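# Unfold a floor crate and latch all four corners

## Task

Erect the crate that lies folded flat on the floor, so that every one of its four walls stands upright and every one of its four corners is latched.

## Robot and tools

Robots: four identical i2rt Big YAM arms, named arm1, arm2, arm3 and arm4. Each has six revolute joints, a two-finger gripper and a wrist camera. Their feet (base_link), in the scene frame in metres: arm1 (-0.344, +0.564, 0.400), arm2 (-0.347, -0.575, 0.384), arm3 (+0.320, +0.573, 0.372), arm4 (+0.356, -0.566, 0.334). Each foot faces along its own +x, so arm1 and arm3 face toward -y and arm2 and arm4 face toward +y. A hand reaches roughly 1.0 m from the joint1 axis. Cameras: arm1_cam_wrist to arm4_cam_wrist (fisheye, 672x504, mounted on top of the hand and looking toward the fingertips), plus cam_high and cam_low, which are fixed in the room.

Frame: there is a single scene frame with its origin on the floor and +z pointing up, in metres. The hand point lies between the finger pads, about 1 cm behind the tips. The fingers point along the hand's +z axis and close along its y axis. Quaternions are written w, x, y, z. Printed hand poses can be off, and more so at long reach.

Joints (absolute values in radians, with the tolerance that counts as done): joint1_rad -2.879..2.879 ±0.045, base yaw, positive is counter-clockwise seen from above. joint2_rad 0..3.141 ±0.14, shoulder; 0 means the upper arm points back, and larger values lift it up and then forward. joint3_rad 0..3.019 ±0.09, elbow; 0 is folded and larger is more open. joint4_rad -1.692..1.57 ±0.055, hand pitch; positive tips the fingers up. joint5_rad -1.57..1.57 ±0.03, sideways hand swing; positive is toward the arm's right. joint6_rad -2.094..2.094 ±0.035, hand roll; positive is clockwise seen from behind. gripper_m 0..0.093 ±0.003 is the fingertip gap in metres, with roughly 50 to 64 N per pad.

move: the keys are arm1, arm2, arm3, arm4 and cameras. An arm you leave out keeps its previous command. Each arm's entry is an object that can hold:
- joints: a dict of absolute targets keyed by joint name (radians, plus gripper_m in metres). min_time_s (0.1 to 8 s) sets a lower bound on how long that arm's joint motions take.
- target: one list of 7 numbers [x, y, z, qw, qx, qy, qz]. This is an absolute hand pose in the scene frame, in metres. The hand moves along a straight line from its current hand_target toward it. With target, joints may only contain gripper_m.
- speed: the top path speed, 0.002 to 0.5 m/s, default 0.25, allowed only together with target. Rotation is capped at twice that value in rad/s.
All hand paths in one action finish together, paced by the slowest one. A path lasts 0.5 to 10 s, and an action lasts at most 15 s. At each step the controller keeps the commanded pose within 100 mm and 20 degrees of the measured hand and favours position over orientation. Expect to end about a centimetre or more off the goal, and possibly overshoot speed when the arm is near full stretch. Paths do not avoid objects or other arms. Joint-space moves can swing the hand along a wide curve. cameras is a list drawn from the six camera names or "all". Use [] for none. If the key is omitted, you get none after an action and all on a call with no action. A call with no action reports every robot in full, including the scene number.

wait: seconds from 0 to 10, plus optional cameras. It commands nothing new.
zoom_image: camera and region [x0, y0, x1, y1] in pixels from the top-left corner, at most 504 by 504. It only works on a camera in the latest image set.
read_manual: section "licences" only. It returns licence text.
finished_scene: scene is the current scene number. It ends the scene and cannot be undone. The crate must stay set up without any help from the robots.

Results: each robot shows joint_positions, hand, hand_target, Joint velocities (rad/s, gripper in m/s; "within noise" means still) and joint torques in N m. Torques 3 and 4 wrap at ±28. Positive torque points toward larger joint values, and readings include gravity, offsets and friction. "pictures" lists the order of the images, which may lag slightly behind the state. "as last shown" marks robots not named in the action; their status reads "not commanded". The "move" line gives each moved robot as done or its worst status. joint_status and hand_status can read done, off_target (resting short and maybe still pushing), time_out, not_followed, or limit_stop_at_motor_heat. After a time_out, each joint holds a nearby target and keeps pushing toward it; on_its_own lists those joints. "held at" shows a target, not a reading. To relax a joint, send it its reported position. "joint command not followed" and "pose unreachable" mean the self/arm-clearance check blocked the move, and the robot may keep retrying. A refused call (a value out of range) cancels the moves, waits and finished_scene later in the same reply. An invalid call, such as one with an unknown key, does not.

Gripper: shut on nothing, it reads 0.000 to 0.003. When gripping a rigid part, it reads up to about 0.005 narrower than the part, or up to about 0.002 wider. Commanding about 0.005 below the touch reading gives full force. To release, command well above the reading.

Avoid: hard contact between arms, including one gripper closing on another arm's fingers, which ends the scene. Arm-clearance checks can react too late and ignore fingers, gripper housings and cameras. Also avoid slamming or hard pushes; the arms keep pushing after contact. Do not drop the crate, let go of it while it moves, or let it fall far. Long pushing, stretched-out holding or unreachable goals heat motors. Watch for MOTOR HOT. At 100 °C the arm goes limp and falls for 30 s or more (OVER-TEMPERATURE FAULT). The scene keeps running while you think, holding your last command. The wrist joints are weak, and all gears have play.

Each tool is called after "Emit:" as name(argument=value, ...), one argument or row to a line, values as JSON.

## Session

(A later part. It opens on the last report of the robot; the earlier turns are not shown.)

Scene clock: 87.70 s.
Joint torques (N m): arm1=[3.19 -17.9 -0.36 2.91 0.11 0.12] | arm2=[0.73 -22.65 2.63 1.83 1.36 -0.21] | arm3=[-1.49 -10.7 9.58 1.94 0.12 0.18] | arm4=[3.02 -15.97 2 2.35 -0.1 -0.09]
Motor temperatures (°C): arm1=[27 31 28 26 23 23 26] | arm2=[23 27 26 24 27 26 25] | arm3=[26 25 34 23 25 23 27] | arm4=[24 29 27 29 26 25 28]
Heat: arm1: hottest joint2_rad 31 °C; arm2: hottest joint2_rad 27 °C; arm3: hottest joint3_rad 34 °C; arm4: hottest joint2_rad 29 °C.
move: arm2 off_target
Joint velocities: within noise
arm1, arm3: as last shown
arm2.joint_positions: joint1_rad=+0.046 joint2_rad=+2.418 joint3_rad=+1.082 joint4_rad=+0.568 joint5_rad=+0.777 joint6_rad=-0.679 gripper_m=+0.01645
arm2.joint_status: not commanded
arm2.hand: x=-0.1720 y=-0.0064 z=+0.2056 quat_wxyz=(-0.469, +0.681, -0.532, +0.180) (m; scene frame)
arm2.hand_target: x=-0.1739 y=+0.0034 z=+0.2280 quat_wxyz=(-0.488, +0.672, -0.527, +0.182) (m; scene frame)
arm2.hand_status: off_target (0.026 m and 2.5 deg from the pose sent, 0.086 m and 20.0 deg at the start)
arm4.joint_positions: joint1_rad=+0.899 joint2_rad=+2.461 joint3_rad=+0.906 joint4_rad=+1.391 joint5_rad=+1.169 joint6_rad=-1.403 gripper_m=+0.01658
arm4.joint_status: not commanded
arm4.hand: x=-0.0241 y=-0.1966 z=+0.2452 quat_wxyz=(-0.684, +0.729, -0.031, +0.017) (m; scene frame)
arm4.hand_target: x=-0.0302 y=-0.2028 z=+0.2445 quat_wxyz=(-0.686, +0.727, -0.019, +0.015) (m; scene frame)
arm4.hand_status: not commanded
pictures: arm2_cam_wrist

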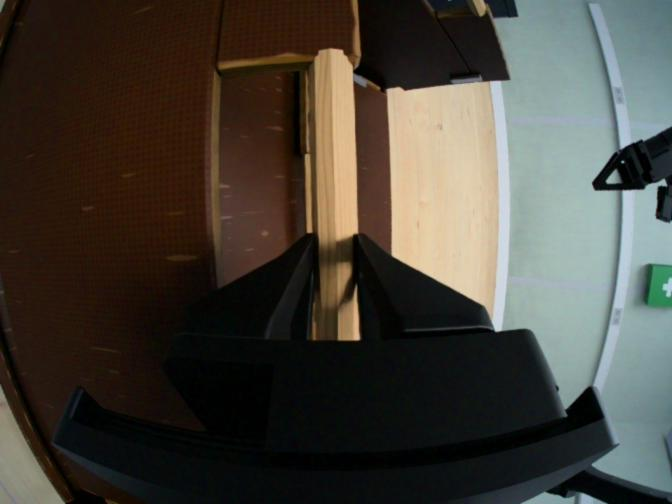

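Emit:
move(
  arm2={"target": [-0.240, 0.005, 0.244, -0.5558, 0.645, -0.443, 0.2814], "speed": 0.12},
  arm4={"target": [-0.032, -0.2095, 0.244, -0.69, 0.7235, -0.014, 0.0132], "speed": 0.08},
)

Emit:
move(
  arm2={"target": [-0.285, 0.006, 0.247, -0.6085, 0.6025, -0.36, 0.37], "speed": 0.12},
  arm3={"target": [0.037, -0.002, 0.20, 0.183, 0.683, 0.683, -0.183], "speed": 0.3},
  cameras=["arm2_cam_wrist", "arm3_cam_wrist", "cam_high"],
)

Scene clock: 91.90 s.
Joint torques (N m): arm1=[2.9 -18.02 -0.29 3.07 0.13 0.1] | arm2=[0.67 -19.66 4.27 2.09 0.6 -0.21] | arm3=[-1.44 -11.22 9.57 1.92 0.15 0.2] | arm4=[4.01 -15.85 1.78 2.48 0 -0.11]
Motor temperatures (°C): arm1=[27 31 28 26 23 23 26] | arm2=[23 27 26 25 27 26 25] | arm3=[26 25 34 23 25 23 27] | arm4=[24 29 27 29 26 25 28]
Heat: arm1: hottest joint2_rad 31 °C; arm2: hottest joint2_rad 27 °C; arm3: hottest joint3_rad 34 °C; arm4: hottest joint2_rad 29 °C.
move: arm2 off_target; arm4 off_target
Joint velocities: within noise
arm1, arm3: as last shown
arm2.joint_positions: joint1_rad=+0.219 joint2_rad=+2.476 joint3_rad=+1.081 joint4_rad=+0.837 joint5_rad=+1.094 joint6_rad=-0.946 gripper_m=+0.01643
arm2.joint_status: not commanded
arm2.hand: x=-0.2382 y=-0.0055 z=+0.2373 quat_wxyz=(-0.546, +0.652, -0.443, +0.284) (m; scene frame)
arm2.hand_target: x=-0.2437 y=+0.0067 z=+0.2445 quat_wxyz=(-0.557, +0.647, -0.439, +0.281) (m; scene frame)
arm2.hand_status: off_target (0.013 m and 1.4 deg from the pose sent, 0.079 m and 18.8 deg at the start)
arm4.joint_positions: joint1_rad=+0.901 joint2_rad=+2.470 joint3_rad=+0.906 joint4_rad=+1.427 joint5_rad=+1.165 joint6_rad=-1.427 gripper_m=+0.01658
arm4.joint_status: not commanded
arm4.hand: x=-0.0243 y=-0.1977 z=+0.2456 quat_wxyz=(-0.688, +0.725, -0.028, +0.015) (m; scene frame)
arm4.hand_target: x=-0.0336 y=-0.2093 z=+0.2445 quat_wxyz=(-0.690, +0.724, -0.012, +0.010) (m; scene frame)
arm4.hand_status: off_target (0.014 m and 1.6 deg from the pose sent, 0.015 m and 2.2 deg at the start)
pictures: none

Scene clock: 94.47 s.
Joint torques (N m): arm1=[2.96 -17.79 -0.29 3.06 0.1 0.08] | arm2=[0.91 -19.78 3.6 2.07 -0.11 -0.33] | arm3=[0.03 -15.56 6.82 1.18 -0.19 -0.02] | arm4=[3.66 -15.91 1.77 2.39 -0.02 -0.1]
Motor temperatures (°C): arm1=[27 31 28 26 23 23 26] | arm2=[23 27 26 25 27 26 25] | arm3=[26 25 34 23 25 23 27] | arm4=[24 29 27 29 26 25 28]
Heat: arm1: hottest joint2_rad 31 °C; arm2: hottest joint2_rad 27 °C; arm3: hottest joint3_rad 34 °C; arm4: hottest joint2_rad 29 °C.
move: arm2 off_target; arm3 off_target
Joint velocities: within noise
arm1: as last shown
arm2.joint_positions: joint1_rad=+0.299 joint2_rad=+2.684 joint3_rad=+1.203 joint4_rad=+1.486 joint5_rad=+1.275 joint6_rad=-1.593 gripper_m=+0.01641
arm2.joint_status: not commanded
arm2.hand: x=-0.2710 y=-0.0044 z=+0.2415 quat_wxyz=(-0.598, +0.603, -0.368, +0.379) (m; scene frame)
arm2.hand_target: x=-0.2792 y=+0.0048 z=+0.2476 quat_wxyz=(-0.606, +0.600, -0.364, +0.374) (m; scene frame)
arm2.hand_status: off_target (0.018 m and 1.8 deg from the pose sent, 0.049 m and 16.5 deg at the start)
arm3.joint_positions: joint1_rad=-0.310 joint2_rad=+2.268 joint3_rad=+1.256 joint4_rad=-0.104 joint5_rad=-0.251 joint6_rad=-0.445 gripper_m=+0.05013
arm3.joint_status: not commanded
arm3.hand: x=+0.0440 y=+0.0105 z=+0.2060 quat_wxyz=(-0.184, -0.691, -0.676, +0.176) (m; scene frame)
arm3.hand_target: x=+0.0392 y=+0.0016 z=+0.1990 quat_wxyz=(-0.185, -0.687, -0.679, +0.179) (m; scene frame)
arm3.hand_status: off_target (0.016 m and 1.5 deg from the pose sent, 0.328 m and 2.5 deg at the start)
arm4.joint_positions: joint1_rad=+0.906 joint2_rad=+2.472 joint3_rad=+0.906 joint4_rad=+1.430 joint5_rad=+1.172 joint6_rad=-1.429 gripper_m=+0.01658
arm4.joint_status: not commanded
arm4.hand: x=-0.0244 y=-0.1997 z=+0.2455 quat_wxyz=(-0.688, +0.725, -0.029, +0.016) (m; scene frame)
arm4.hand_target: x=-0.0323 y=-0.2096 z=+0.2444 quat_wxyz=(-0.690, +0.724, -0.014, +0.013) (m; scene frame)
arm4.hand_status: not commanded
pictures: arm2_cam_wrist, arm3_cam_wrist, cam_high

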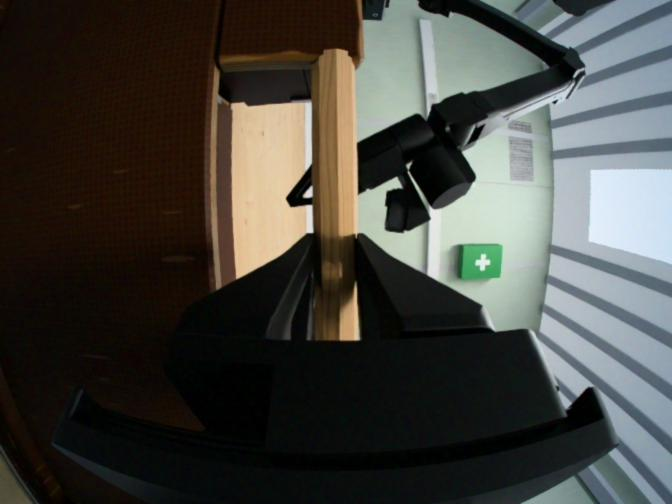

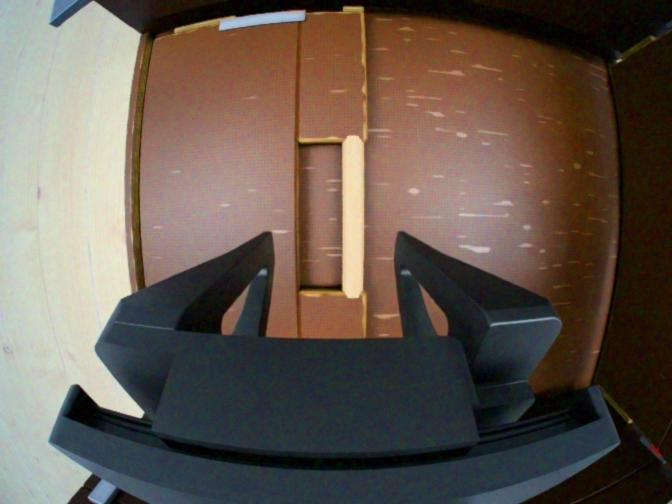

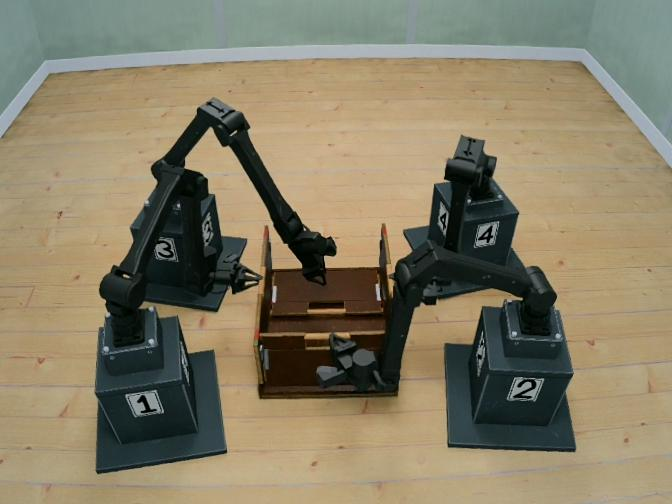

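Emit:
move(
  arm2={"target": [-0.320, 0.006, 0.248, -0.6114, 0.5995, -0.3544, 0.3761], "speed": 0.08},
  arm3={"target": [0.026, -0.010, 0.11, 0.1795, 0.696, 0.670, -0.1865], "speed": 0.2},
  cameras=["arm2_cam_wrist", "arm3_cam_wrist"],
)

Scene clock: 98.23 s.
Joint torques (N m): arm1=[3.19 -18.08 -0.21 3.1 0.15 0.09] | arm2=[3.37 -20.37 3.7 1.81 -0.18 -0.14] | arm3=[-0.97 -16.73 5.75 2.02 0.09 0.12] | arm4=[3.6 -15.91 1.77 2.39 -0.02 -0.1]
Motor temperatures (°C): arm1=[27 31 28 26 23 23 26] | arm2=[23 27 26 25 27 26 25] | arm3=[26 25 33 23 25 23 27] | arm4=[24 29 27 29 26 25 28]
Heat: arm1: hottest joint2_rad 31 °C; arm2: hottest joint2_rad 27 °C; arm3: hottest joint3_rad 33 °C; arm4: hottest joint2_rad 29 °C.
move: arm2 off_target; arm3 off_target
Joint velocities: within noise
arm1, arm4: as last shown
arm2.joint_positions: joint1_rad=+0.346 joint2_rad=+2.699 joint3_rad=+1.234 joint4_rad=+1.535 joint5_rad=+1.338 joint6_rad=-1.676 gripper_m=+0.01641
arm2.joint_status: not commanded
arm2.hand: x=-0.2947 y=-0.0042 z=+0.2437 quat_wxyz=(-0.595, +0.599, -0.364, +0.392) (m; scene frame)
arm2.hand_target: x=-0.3192 y=+0.0056 z=+0.2483 quat_wxyz=(-0.610, +0.600, -0.356, +0.376) (m; scene frame)
arm2.hand_status: off_target (0.028 m and 2.8 deg from the pose sent, 0.051 m and 2.2 deg at the start; a joint's target at an end of its range on 24 of 43 steps)
arm3.joint_positions: joint1_rad=-0.310 joint2_rad=+2.489 joint3_rad=+1.383 joint4_rad=-0.010 joint5_rad=-0.241 joint6_rad=-0.445 gripper_m=+0.05013
arm3.joint_status: not commanded
arm3.hand: x=+0.0347 y=-0.0024 z=+0.1174 quat_wxyz=(-0.179, -0.693, -0.676, +0.178) (m; scene frame)
arm3.hand_target: x=+0.0263 y=-0.0091 z=+0.1107 quat_wxyz=(-0.180, -0.695, -0.670, +0.187) (m; scene frame)
arm3.hand_status: off_target (0.014 m and 1.2 deg from the pose sent, 0.100 m and 1.5 deg at the start)
pictures: arm2_cam_wrist, arm3_cam_wrist

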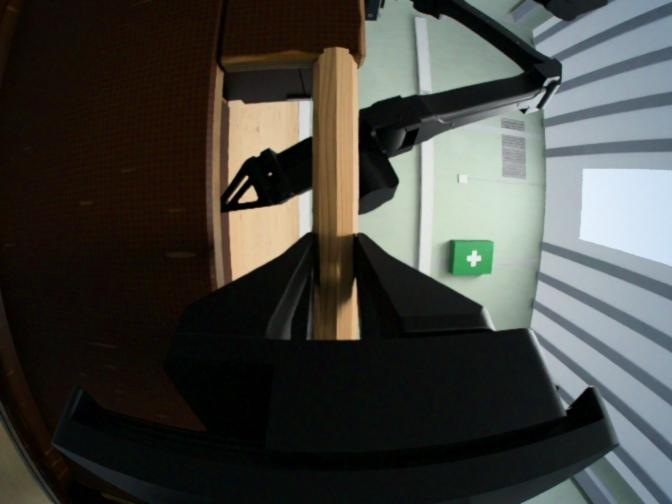

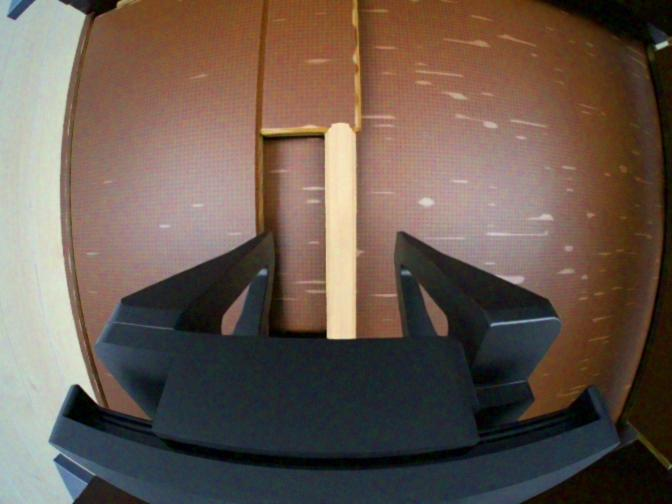

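Emit:
move(
  arm2={"target": [-0.345, 0.006, 0.248, -0.6114, 0.5995, -0.3544, 0.3761], "speed": 0.06},
  arm3={"target": [0.025, -0.014, 0.036, 0.1795, 0.696, 0.670, -0.1865], "speed": 0.12},
  cameras=["cam_high", "arm3_cam_wrist"],
)

Scene clock: 101.40 s.
Joint torques (N m): arm1=[3.37 -17.9 -0.29 3.02 0.12 0.07] | arm2=[5.89 -20.48 3.64 1.77 -0.14 -0.11] | arm3=[-0.44 -17.03 5.31 1.87 0.1 0.11] | arm4=[3.66 -15.91 1.76 2.39 -0.02 -0.1]
Motor temperatures (°C): arm1=[27 31 28 26 23 23 26] | arm2=[23 27 26 25 27 26 25] | arm3=[26 26 33 23 25 23 27] | arm4=[24 29 27 29 26 25 28]
Heat: arm1: hottest joint2_rad 31 °C; arm2: hottest joint2_rad 27 °C; arm3: hottest joint3_rad 33 °C; arm4: hottest joint2_rad 29 °C.
move: arm2 off_target; arm3 off_target
Joint velocities: within noise
arm1.joint_positions: joint1_rad=+0.941 joint2_rad=+2.656 joint3_rad=+0.899 joint4_rad=+1.543 joint5_rad=+1.212 joint6_rad=-1.368 gripper_m=+0.01683
arm1.joint_status: not commanded
arm1.hand: x=-0.0094 y=+0.2222 z=+0.2431 quat_wxyz=(+0.033, -0.033, -0.730, +0.682) (m; scene frame)
arm1.hand_target: x=+0.0047 y=+0.2351 z=+0.2434 quat_wxyz=(+0.015, -0.021, -0.728, +0.685) (m; scene frame)
arm1.hand_status: not commanded
arm2.joint_positions: joint1_rad=+0.365 joint2_rad=+2.703 joint3_rad=+1.254 joint4_rad=+1.535 joint5_rad=+1.381 joint6_rad=-1.699 gripper_m=+0.01641
arm2.joint_status: not commanded
arm2.hand: x=-0.3034 y=-0.0041 z=+0.2437 quat_wxyz=(-0.589, +0.596, -0.369, +0.402) (m; scene frame)
arm2.hand_target: x=-0.3438 y=+0.0048 z=+0.2480 quat_wxyz=(-0.608, +0.602, -0.354, +0.377) (m; scene frame)
arm2.hand_status: off_target (0.043 m and 4.3 deg from the pose sent, 0.052 m and 2.8 deg at the start; a joint's target at an end of its range on 40 of 46 steps)
arm3.joint_positions: joint1_rad=-0.310 joint2_rad=+2.665 joint3_rad=+1.506 joint4_rad=+0.048 joint5_rad=-0.241 joint6_rad=-0.442 gripper_m=+0.05013
arm3.joint_status: not commanded
arm3.hand: x=+0.0309 y=-0.0093 z=+0.0464 quat_wxyz=(-0.180, -0.693, -0.674, +0.180) (m; scene frame)
arm3.hand_target: x=+0.0257 y=-0.0129 z=+0.0363 quat_wxyz=(-0.180, -0.696, -0.670, +0.186) (m; scene frame)
arm3.hand_status: off_target (0.013 m and 1.0 deg from the pose sent, 0.083 m and 1.2 deg at the start)
arm4.joint_positions: joint1_rad=+0.904 joint2_rad=+2.472 joint3_rad=+0.906 joint4_rad=+1.430 joint5_rad=+1.171 joint6_rad=-1.429 gripper_m=+0.01658
arm4.joint_status: not commanded
arm4.hand: x=-0.0241 y=-0.1991 z=+0.2454 quat_wxyz=(-0.688, +0.725, -0.029, +0.016) (m; scene frame)
arm4.hand_target: x=-0.0321 y=-0.2090 z=+0.2444 quat_wxyz=(-0.690, +0.724, -0.014, +0.013) (m; scene frame)
arm4.hand_status: not commanded
pictures: arm3_cam_wrist, cam_high

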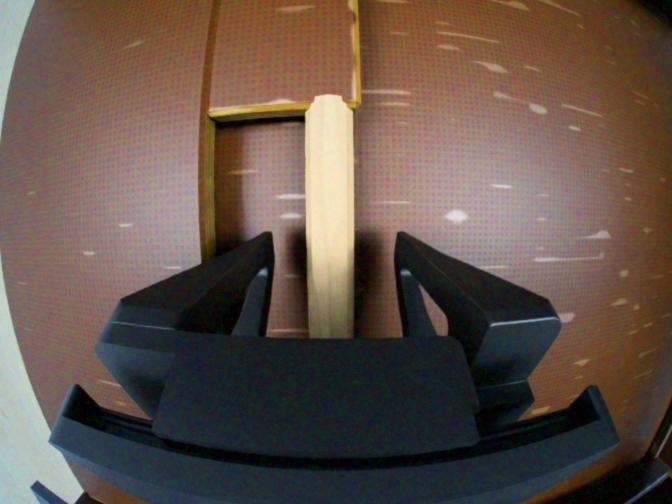

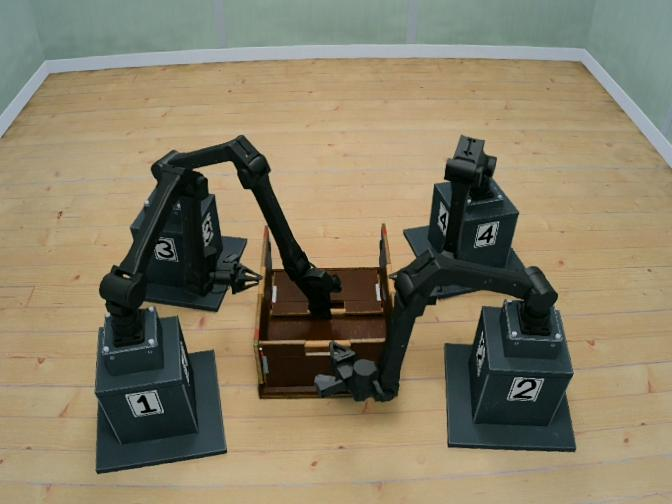

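Emit:
move(
  arm2={"joints": {"joint1_rad": 0.455}, "min_time_s": 1.0},
  arm3={"joints": {"gripper_m": 0.004}},
  cameras=["cam_high"],
)

Scene clock: 105.00 s.
Joint torques (N m): arm1=[3.14 -18.32 -0.34 3 0.14 0.07] | arm2=[7.88 -20.48 3.63 1.77 -0.15 -0.11] | arm3=[-0.5 -17.2 5.39 1.81 0.14 0.14] | arm4=[3.66 -15.91 1.77 2.39 -0.02 -0.1]
Motor temperatures (°C): arm1=[27 31 28 26 23 23 26] | arm2=[23 27 26 25 27 26 25] | arm3=[26 26 33 23 25 23 27] | arm4=[24 29 27 29 26 25 28]
Heat: arm1: hottest joint2_rad 31 °C; arm2: hottest joint2_rad 27 °C; arm3: hottest joint3_rad 33 °C; arm4: hottest joint2_rad 29 °C.
move: arm2 time_out; arm3 off_target
Joint velocities: within noise
arm1, arm4: as last shown
arm2.joint_positions: joint1_rad=+0.365 joint2_rad=+2.703 joint3_rad=+1.254 joint4_rad=+1.535 joint5_rad=+1.381 joint6_rad=-1.701 gripper_m=+0.01641
arm2.joint_status: joint1_rad time_out (moved +0.000 of +0.090)
arm2.on_its_own: joint1_rad reads +0.365 and still pushes toward +0.455 since a time_out
arm2.hand: x=-0.3034 y=-0.0041 z=+0.2437 quat_wxyz=(-0.589, +0.596, -0.369, +0.402) (m; scene frame)
arm2.hand_target: x=-0.3571 y=+0.0048 z=+0.2480 quat_wxyz=(-0.613, +0.607, -0.346, +0.370) (m; scene frame)
arm2.hand_status: not commanded
arm3.joint_positions: joint1_rad=-0.310 joint2_rad=+2.665 joint3_rad=+1.506 joint4_rad=+0.048 joint5_rad=-0.248 joint6_rad=-0.450 gripper_m=+0.01637
arm3.joint_status: gripper_m off_target (ended at +0.01641, target +0.00400)
arm3.hand: x=+0.0321 y=-0.0098 z=+0.0467 quat_wxyz=(-0.182, -0.690, -0.677, +0.179) (m; scene frame)
arm3.hand_target: x=+0.0268 y=-0.0134 z=+0.0366 quat_wxyz=(-0.182, -0.693, -0.673, +0.186) (m; scene frame)
arm3.hand_status: not commanded
pictures: cam_high

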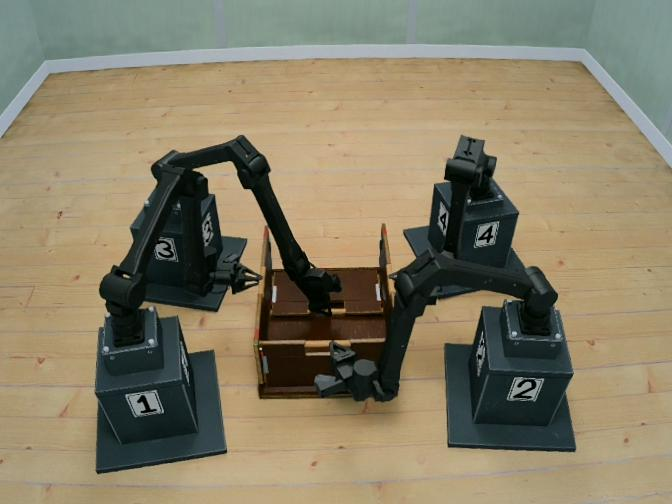

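Emit:
move(
  arm2={"joints": {"joint1_rad": 0.27}, "min_time_s": 1.0},
  arm3={"target": [0.044, -0.012, 0.128, 0.0622, 0.657, 0.6915, -0.2945], "speed": 0.12},
  cameras=["arm3_cam_wrist", "cam_high"],
)

Scene clock: 109.73 s.
Joint torques (N m): arm1=[2.84 -17.67 -0.12 2.93 0.15 0.08] | arm2=[-6.89 -20.48 3.6 1.73 -0.11 -0.11] | arm3=[0.91 -20.25 2.07 1.94 0.67 0.07] | arm4=[3.66 -15.91 1.77 2.39 -0.02 -0.1]
Motor temperatures (°C): arm1=[27 31 28 26 23 23 26] | arm2=[23 27 26 25 27 26 25] | arm3=[26 26 32 23 26 23 27] | arm4=[24 29 27 29 26 25 28]
Heat: arm1: hottest joint2_rad 31 °C; arm2: hottest joint2_rad 27 °C; arm3: hottest joint3_rad 32 °C; arm4: hottest joint2_rad 29 °C.
move: arm2 time_out; arm3 off_target
Joint velocities: within noise
arm1, arm4: as last shown
arm2.joint_positions: joint1_rad=+0.357 joint2_rad=+2.703 joint3_rad=+1.254 joint4_rad=+1.536 joint5_rad=+1.380 joint6_rad=-1.697 gripper_m=+0.01641
arm2.joint_status: joint1_rad time_out (moved -0.008 of -0.095)
arm2.on_its_own: joint1_rad reads +0.357 and still pushes toward +0.270 since a time_out
arm2.hand: x=-0.2992 y=-0.0042 z=+0.2439 quat_wxyz=(-0.589, +0.594, -0.372, +0.403) (m; scene frame)
arm2.hand_target: x=-0.2566 y=-0.0022 z=+0.2482 quat_wxyz=(-0.579, +0.574, -0.399, +0.421) (m; scene frame)
arm2.hand_status: not commanded
arm3.joint_positions: joint1_rad=-0.210 joint2_rad=+2.498 joint3_rad=+1.311 joint4_rad=+0.203 joint5_rad=+0.063 joint6_rad=-0.496 gripper_m=+0.01638
arm3.joint_status: not commanded
arm3.hand: x=+0.0442 y=-0.0098 z=+0.1135 quat_wxyz=(-0.064, -0.659, -0.694, +0.282) (m; scene frame)
arm3.hand_target: x=+0.0481 y=-0.0157 z=+0.1280 quat_wxyz=(-0.063, -0.653, -0.695, +0.295) (m; scene frame)
arm3.hand_status: off_target (0.015 m and 1.5 deg from the pose sent, 0.082 m and 19.5 deg at the start)
pictures: arm3_cam_wrist, cam_high

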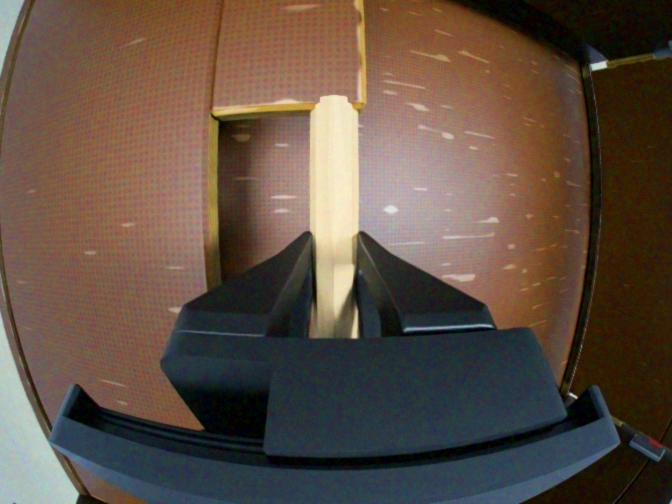

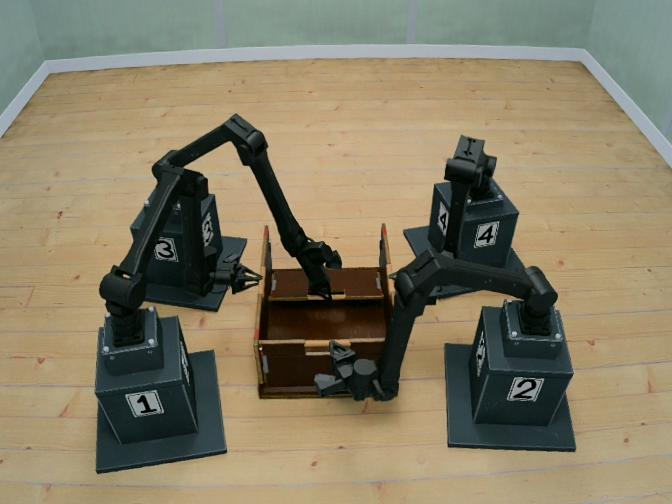

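Emit:
move(
  arm2={"joints": {"joint1_rad": 0.36}},
  arm3={"target": [0.075, -0.014, 0.184, -0.0507, 0.6032, 0.6944, -0.3895], "speed": 0.12},
)

Emit:
move(
  arm3={"target": [0.119, -0.016, 0.225, -0.1561, 0.5388, 0.6815, -0.4703], "speed": 0.12},
)

Emit:
move(
  arm3={"target": [0.170, -0.017, 0.251, -0.2463, 0.472, 0.6577, -0.5332], "speed": 0.12},
)

Emit:
move(
  arm3={"target": [0.215, -0.018, 0.261, -0.3213, 0.4076, 0.6279, -0.5802], "speed": 0.12},
  cameras=["arm3_cam_wrist", "cam_high"],
)

Scene clock: 113.10 s.
Joint torques (N m): arm1=[2.96 -18.61 -0.29 2.77 0.1 0.07] | arm2=[0.03 -20.48 3.6 1.74 -0.11 -0.11] | arm3=[0.21 -19.14 2.4 2.24 1.16 -0.08] | arm4=[3.66 -15.91 1.77 2.4 -0.02 -0.1]
Motor temperatures (°C): arm1=[27 31 28 26 23 23 26] | arm2=[23 27 26 25 27 26 25] | arm3=[26 26 32 23 26 23 27] | arm4=[24 29 27 29 26 25 28]
Heat: arm1: hottest joint2_rad 31 °C; arm2: hottest joint2_rad 27 °C; arm3: hottest joint3_rad 32 °C; arm4: hottest joint2_rad 29 °C.
move: arm2 done; arm3 off_target
Joint velocities: within noise
arm1, arm4: as last shown
arm2.joint_positions: joint1_rad=+0.359 joint2_rad=+2.703 joint3_rad=+1.254 joint4_rad=+1.536 joint5_rad=+1.380 joint6_rad=-1.697 gripper_m=+0.01641
arm2.joint_status: all done
arm2.hand: x=-0.3000 y=-0.0041 z=+0.2439 quat_wxyz=(-0.589, +0.595, -0.371, +0.402) (m; scene frame)
arm2.hand_target: x=-0.3023 y=+0.0031 z=+0.2482 quat_wxyz=(-0.595, +0.589, -0.376, +0.397) (m; scene frame)
arm2.hand_status: not commanded
arm3.joint_positions: joint1_rad=-0.087 joint2_rad=+2.398 joint3_rad=+1.179 joint4_rad=+0.344 joint5_rad=+0.368 joint6_rad=-0.559 gripper_m=+0.01637
arm3.joint_status: not commanded
arm3.hand: x=+0.0729 y=-0.0086 z=+0.1673 quat_wxyz=(+0.044, -0.615, -0.694, +0.373) (m; scene frame)
arm3.hand_target: x=+0.0747 y=-0.0139 z=+0.1826 quat_wxyz=(+0.050, -0.606, -0.692, +0.389) (m; scene frame)
arm3.hand_status: off_target (0.018 m and 2.4 deg from the pose sent, 0.077 m and 19.2 deg at the start)
pictures: none

Scene clock: 114.97 s.
Joint torques (N m): arm1=[3.08 -18.02 -0.25 3.02 0.12 0.07] | arm2=[-0.03 -20.54 3.62 1.74 -0.11 -0.11] | arm3=[0.44 -18.08 2.76 2.63 1.07 -0.34] | arm4=[3.66 -15.91 1.77 2.39 -0.02 -0.1]
Motor temperatures (°C): arm1=[27 31 28 26 23 23 26] | arm2=[23 27 26 25 27 26 25] | arm3=[26 26 32 23 26 23 27] | arm4=[24 29 27 29 26 25 28]
Heat: arm1: hottest joint2_rad 31 °C; arm2: hottest joint2_rad 27 °C; arm3: hottest joint3_rad 32 °C; arm4: hottest joint2_rad 29 °C.
move: arm3 off_target
Joint velocities: within noise
arm1, arm2, arm4: as last shown
arm3.joint_positions: joint1_rad=+0.052 joint2_rad=+2.364 joint3_rad=+1.104 joint4_rad=+0.497 joint5_rad=+0.680 joint6_rad=-0.662 gripper_m=+0.01636
arm3.joint_status: not commanded
arm3.hand: x=+0.1137 y=-0.0078 z=+0.2098 quat_wxyz=(+0.150, -0.556, -0.679, +0.456) (m; scene frame)
arm3.hand_target: x=+0.1181 y=-0.0161 z=+0.2248 quat_wxyz=(+0.157, -0.539, -0.681, +0.470) (m; scene frame)
arm3.hand_status: off_target (0.018 m and 2.7 deg from the pose sent, 0.074 m and 19.2 deg at the start)
pictures: none

Scene clock: 116.90 s.
Joint torques (N m): arm1=[2.96 -18.02 -0.17 2.99 0.08 0.07] | arm2=[0.03 -20.54 3.59 1.76 -0.11 -0.11] | arm3=[0.21 -16.67 3.47 3.38 0.85 -0.57] | arm4=[3.66 -15.91 1.77 2.39 -0.02 -0.1]
Motor temperatures (°C): arm1=[27 31 28 26 23 23 26] | arm2=[23 27 26 25 27 26 25] | arm3=[26 26 32 24 26 23 27] | arm4=[24 30 27 29 26 25 28]
Heat: arm1: hottest joint2_rad 31 °C; arm2: hottest joint2_rad 27 °C; arm3: hottest joint3_rad 32 °C; arm4: hottest joint2_rad 30 °C.
move: arm3 off_target
Joint velocities: within noise
arm1, arm2, arm4: as last shown
arm3.joint_positions: joint1_rad=+0.195 joint2_rad=+2.381 joint3_rad=+1.075 joint4_rad=+0.681 joint5_rad=+0.953 joint6_rad=-0.824 gripper_m=+0.01636
arm3.joint_status: not commanded
arm3.hand: x=+0.1664 y=-0.0080 z=+0.2420 quat_wxyz=(+0.237, -0.490, -0.656, +0.522) (m; scene frame)
arm3.hand_target: x=+0.1696 y=-0.0176 z=+0.2513 quat_wxyz=(+0.247, -0.472, -0.658, +0.532) (m; scene frame)
arm3.hand_status: off_target (0.013 m and 2.7 deg from the pose sent, 0.070 m and 17.3 deg at the start)
pictures: none

Scene clock: 119.00 s.
Joint torques (N m): arm1=[3.02 -18.32 -0.09 2.92 0.11 0.12] | arm2=[0.03 -20.54 3.62 1.74 -0.11 -0.11] | arm3=[0.15 -16.15 4.37 3.11 0.74 -0.68] | arm4=[3.6 -15.91 1.76 2.39 -0.02 -0.1]
Motor temperatures (°C): arm1=[27 31 28 26 23 23 26] | arm2=[23 27 26 25 27 26 25] | arm3=[26 26 31 24 26 23 28] | arm4=[24 30 26 29 26 25 28]
Heat: arm1: hottest joint2_rad 31 °C; arm2: hottest joint2_rad 27 °C; arm3: hottest joint3_rad 31 °C; arm4: hottest joint2_rad 30 °C.
move: arm3 off_target
Joint velocities: within noise
arm1, arm2: as last shown
arm3.joint_positions: joint1_rad=+0.302 joint2_rad=+2.475 joint3_rad=+1.090 joint4_rad=+1.025 joint5_rad=+1.146 joint6_rad=-1.134 gripper_m=+0.01637
arm3.joint_status: not commanded
arm3.hand: x=+0.2115 y=-0.0066 z=+0.2555 quat_wxyz=(+0.306, -0.425, -0.627, +0.577) (m; scene frame)
arm3.hand_target: x=+0.2148 y=-0.0186 z=+0.2622 quat_wxyz=(+0.320, -0.409, -0.628, +0.579) (m; scene frame)
arm3.hand_status: off_target (0.013 m and 2.7 deg from the pose sent, 0.053 m and 15.4 deg at the start)
arm4.joint_positions: joint1_rad=+0.906 joint2_rad=+2.472 joint3_rad=+0.906 joint4_rad=+1.430 joint5_rad=+1.172 joint6_rad=-1.429 gripper_m=+0.01658
arm4.joint_status: not commanded
arm4.hand: x=-0.0244 y=-0.1997 z=+0.2455 quat_wxyz=(-0.688, +0.725, -0.029, +0.016) (m; scene frame)
arm4.hand_target: x=-0.0323 y=-0.2096 z=+0.2444 quat_wxyz=(-0.690, +0.724, -0.014, +0.013) (m; scene frame)
arm4.hand_status: not commanded
pictures: arm3_cam_wrist, cam_high

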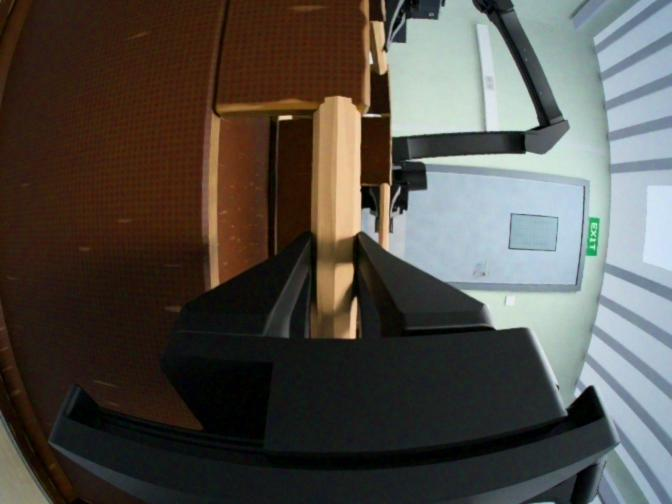

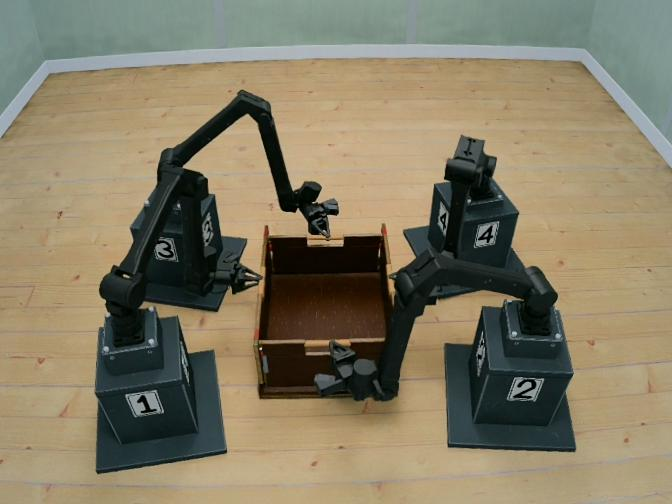

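Emit:
move(
  arm3={"target": [0.272, -0.014, 0.260, -0.3314, 0.3981, 0.6236, -0.5859], "speed": 0.1},
  arm2={"joints": {"gripper_m": 0.05}},
)

Emit:
move(
  arm3={"target": [0.308, -0.014, 0.260, -0.3314, 0.3981, 0.6236, -0.5859], "speed": 0.06},
  arm2={"joints": {"joint1_rad": 0.62}, "min_time_s": 1.5},
)

Emit:
move(
  arm3={"target": [0.228, -0.014, 0.260, -0.3314, 0.3981, 0.6236, -0.5859], "speed": 0.08},
  cameras=["cam_high", "cam_low", "arm3_cam_wrist"],
)

Scene clock: 122.27 s.
Joint torques (N m): arm1=[3.43 -18.26 -0.1 2.96 0.13 0.04] | arm2=[0.03 -20.6 3.28 1.74 -0.11 -0.04] | arm3=[2.67 -16.32 3.58 2.35 0.9 -0.31] | arm4=[3.66 -15.91 1.77 2.39 -0.02 -0.1]
Motor temperatures (°C): arm1=[27 31 28 26 23 23 26] | arm2=[23 27 26 25 27 26 25] | arm3=[26 26 31 24 26 23 28] | arm4=[24 30 26 29 26 25 28]
Heat: arm1: hottest joint2_rad 31 °C; arm2: hottest joint2_rad 27 °C; arm3: hottest joint3_rad 31 °C; arm4: hottest joint2_rad 30 °C.
move: arm2 done; arm3 off_target
Joint velocities: within noise
arm1, arm4: as last shown
arm2.joint_positions: joint1_rad=+0.353 joint2_rad=+2.703 joint3_rad=+1.260 joint4_rad=+1.536 joint5_rad=+1.380 joint6_rad=-1.708 gripper_m=+0.04989
arm2.joint_status: all done
arm2.hand: x=-0.2970 y=-0.0022 z=+0.2449 quat_wxyz=(-0.587, +0.594, -0.372, +0.406) (m; scene frame)
arm2.hand_target: x=-0.2988 y=+0.0031 z=+0.2483 quat_wxyz=(-0.593, +0.588, -0.376, +0.400) (m; scene frame)
arm2.hand_status: not commanded
arm3.joint_positions: joint1_rad=+0.370 joint2_rad=+2.493 joint3_rad=+1.122 joint4_rad=+1.025 joint5_rad=+1.258 joint6_rad=-1.166 gripper_m=+0.01637
arm3.joint_status: not commanded
arm3.hand: x=+0.2427 y=-0.0059 z=+0.2584 quat_wxyz=(+0.334, -0.419, -0.615, +0.579) (m; scene frame)
arm3.hand_target: x=+0.2649 y=-0.0125 z=+0.2595 quat_wxyz=(+0.335, -0.401, -0.622, +0.583) (m; scene frame)
arm3.hand_status: off_target (0.030 m and 2.7 deg from the pose sent, 0.061 m and 4.4 deg at the start)
pictures: none

Scene clock: 124.27 s.
Joint torques (N m): arm1=[2.96 -18.26 -0.43 3.07 0.1 0.06] | arm2=[0.56 -20.6 3.28 1.76 -0.11 -0.04] | arm3=[6.12 -17.03 3.3 1.13 0.75 0.1] | arm4=[3.66 -15.91 1.77 2.39 -0.02 -0.1]
Motor temperatures (°C): arm1=[27 31 28 26 23 23 26] | arm2=[23 27 25 25 27 26 25] | arm3=[26 26 31 24 26 23 28] | arm4=[24 30 26 29 26 25 28]
Heat: arm1: hottest joint2_rad 31 °C; arm2: hottest joint2_rad 27 °C; arm3: hottest joint3_rad 31 °C; arm4: hottest joint2_rad 30 °C.
move: arm2 done; arm3 off_target
Joint velocities: within noise
arm1.joint_positions: joint1_rad=+0.941 joint2_rad=+2.656 joint3_rad=+0.899 joint4_rad=+1.543 joint5_rad=+1.212 joint6_rad=-1.368 gripper_m=+0.01683
arm1.joint_status: not commanded
arm1.hand: x=-0.0094 y=+0.2222 z=+0.2431 quat_wxyz=(+0.033, -0.033, -0.730, +0.682) (m; scene frame)
arm1.hand_target: x=+0.0047 y=+0.2350 z=+0.2434 quat_wxyz=(+0.015, -0.021, -0.728, +0.685) (m; scene frame)
arm1.hand_status: not commanded
arm2.joint_positions: joint1_rad=+0.623 joint2_rad=+2.703 joint3_rad=+1.260 joint4_rad=+1.536 joint5_rad=+1.380 joint6_rad=-1.708 gripper_m=+0.04989
arm2.joint_status: all done
arm2.hand: x=-0.4516 y=-0.0098 z=+0.2447 quat_wxyz=(-0.636, +0.639, -0.288, +0.323) (m; scene frame)
arm2.hand_target: x=-0.4549 y=-0.0052 z=+0.2482 quat_wxyz=(-0.642, +0.634, -0.293, +0.317) (m; scene frame)
arm2.hand_status: not commanded
arm3.joint_positions: joint1_rad=+0.404 joint2_rad=+2.495 joint3_rad=+1.147 joint4_rad=+0.957 joint5_rad=+1.324 joint6_rad=-1.130 gripper_m=+0.01637
arm3.joint_status: not commanded
arm3.hand: x=+0.2586 y=-0.0055 z=+0.2587 quat_wxyz=(+0.349, -0.423, -0.607, +0.575) (m; scene frame)
arm3.hand_target: x=+0.3065 y=-0.0124 z=+0.2606 quat_wxyz=(+0.332, -0.397, -0.623, +0.587) (m; scene frame)
arm3.hand_status: off_target (0.050 m and 4.1 deg from the pose sent, 0.066 m and 2.7 deg at the start)
arm4.joint_positions: joint1_rad=+0.904 joint2_rad=+2.472 joint3_rad=+0.906 joint4_rad=+1.430 joint5_rad=+1.172 joint6_rad=-1.429 gripper_m=+0.01658
arm4.joint_status: not commanded
arm4.hand: x=-0.0239 y=-0.1991 z=+0.2455 quat_wxyz=(-0.688, +0.725, -0.029, +0.016) (m; scene frame)
arm4.hand_target: x=-0.0318 y=-0.2090 z=+0.2444 quat_wxyz=(-0.690, +0.724, -0.014, +0.013) (m; scene frame)
arm4.hand_status: not commanded
pictures: none

Scene clock: 126.03 s.
Joint torques (N m): arm1=[3.49 -18.14 -0.28 3.15 0.12 0.06] | arm2=[0.09 -20.54 3.28 1.74 -0.11 -0.04] | arm3=[-4.01 -16.5 2.96 2.86 -0.83 -0.38] | arm4=[3.66 -15.91 1.77 2.39 -0.02 -0.1]
Motor temperatures (°C): arm1=[27 31 27 26 23 23 26] | arm2=[23 27 25 25 27 26 25] | arm3=[26 27 31 24 26 23 28] | arm4=[24 30 26 29 26 25 28]
Heat: arm1: hottest joint2_rad 31 °C; arm2: hottest joint2_rad 27 °C; arm3: hottest joint3_rad 31 °C; arm4: hottest joint2_rad 30 °C.
move: arm3 off_target
Joint velocities: within noise
arm1, arm4: as last shown
arm2.joint_positions: joint1_rad=+0.618 joint2_rad=+2.703 joint3_rad=+1.260 joint4_rad=+1.536 joint5_rad=+1.380 joint6_rad=-1.708 gripper_m=+0.04989
arm2.joint_status: not commanded
arm2.hand: x=-0.4490 y=-0.0093 z=+0.2447 quat_wxyz=(-0.635, +0.638, -0.290, +0.325) (m; scene frame)
arm2.hand_target: x=-0.4523 y=-0.0047 z=+0.2482 quat_wxyz=(-0.641, +0.633, -0.295, +0.318) (m; scene frame)
arm2.hand_status: not commanded
arm3.joint_positions: joint1_rad=+0.388 joint2_rad=+2.501 joint3_rad=+1.108 joint4_rad=+1.099 joint5_rad=+1.232 joint6_rad=-1.222 gripper_m=+0.01637
arm3.joint_status: not commanded
arm3.hand: x=+0.2548 y=-0.0065 z=+0.2593 quat_wxyz=(+0.322, -0.402, -0.623, +0.589) (m; scene frame)
arm3.hand_target: x=+0.2335 y=-0.0127 z=+0.2603 quat_wxyz=(+0.331, -0.398, -0.624, +0.585) (m; scene frame)
arm3.hand_status: off_target (0.028 m and 1.2 deg from the pose sent, 0.032 m and 4.1 deg at the start)
pictures: arm3_cam_wrist, cam_high, cam_low

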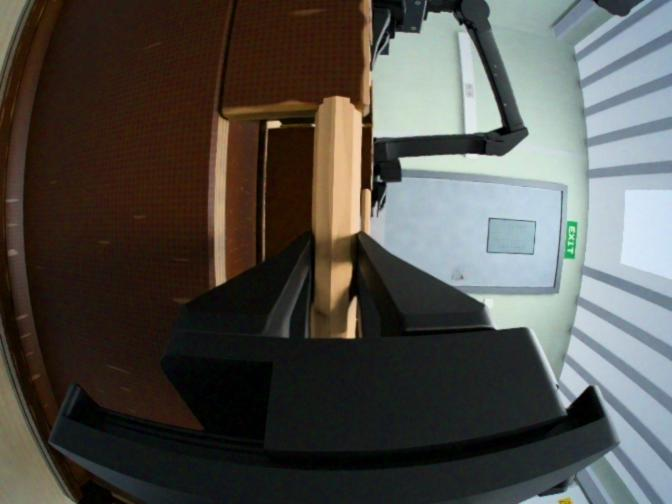

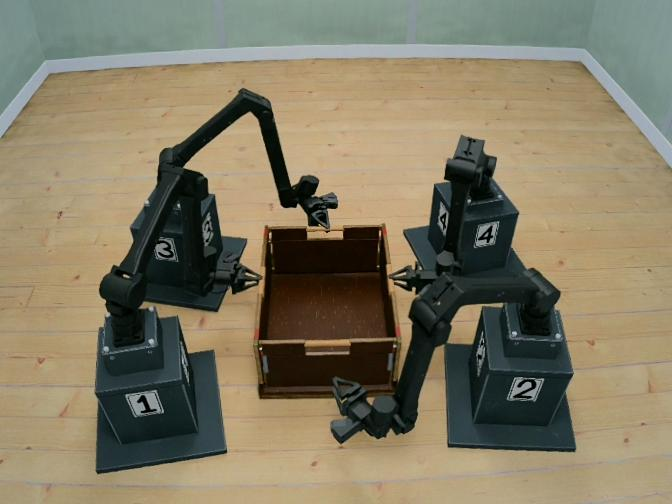

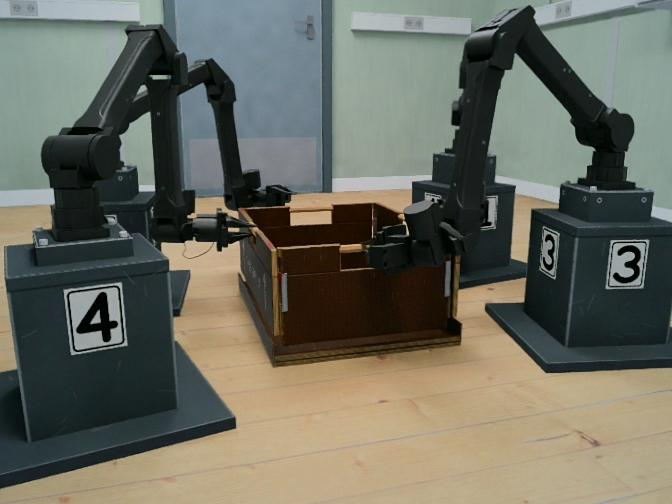

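Emit:
zoom_image(
  camera="cam_high",
  region=[240, 205, 420, 410],
)

Scaled by 2.459 from the camera's 672x504 image, which has a finer 960x720 frame.

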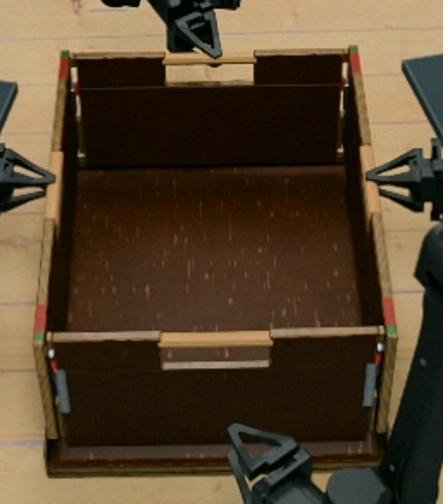

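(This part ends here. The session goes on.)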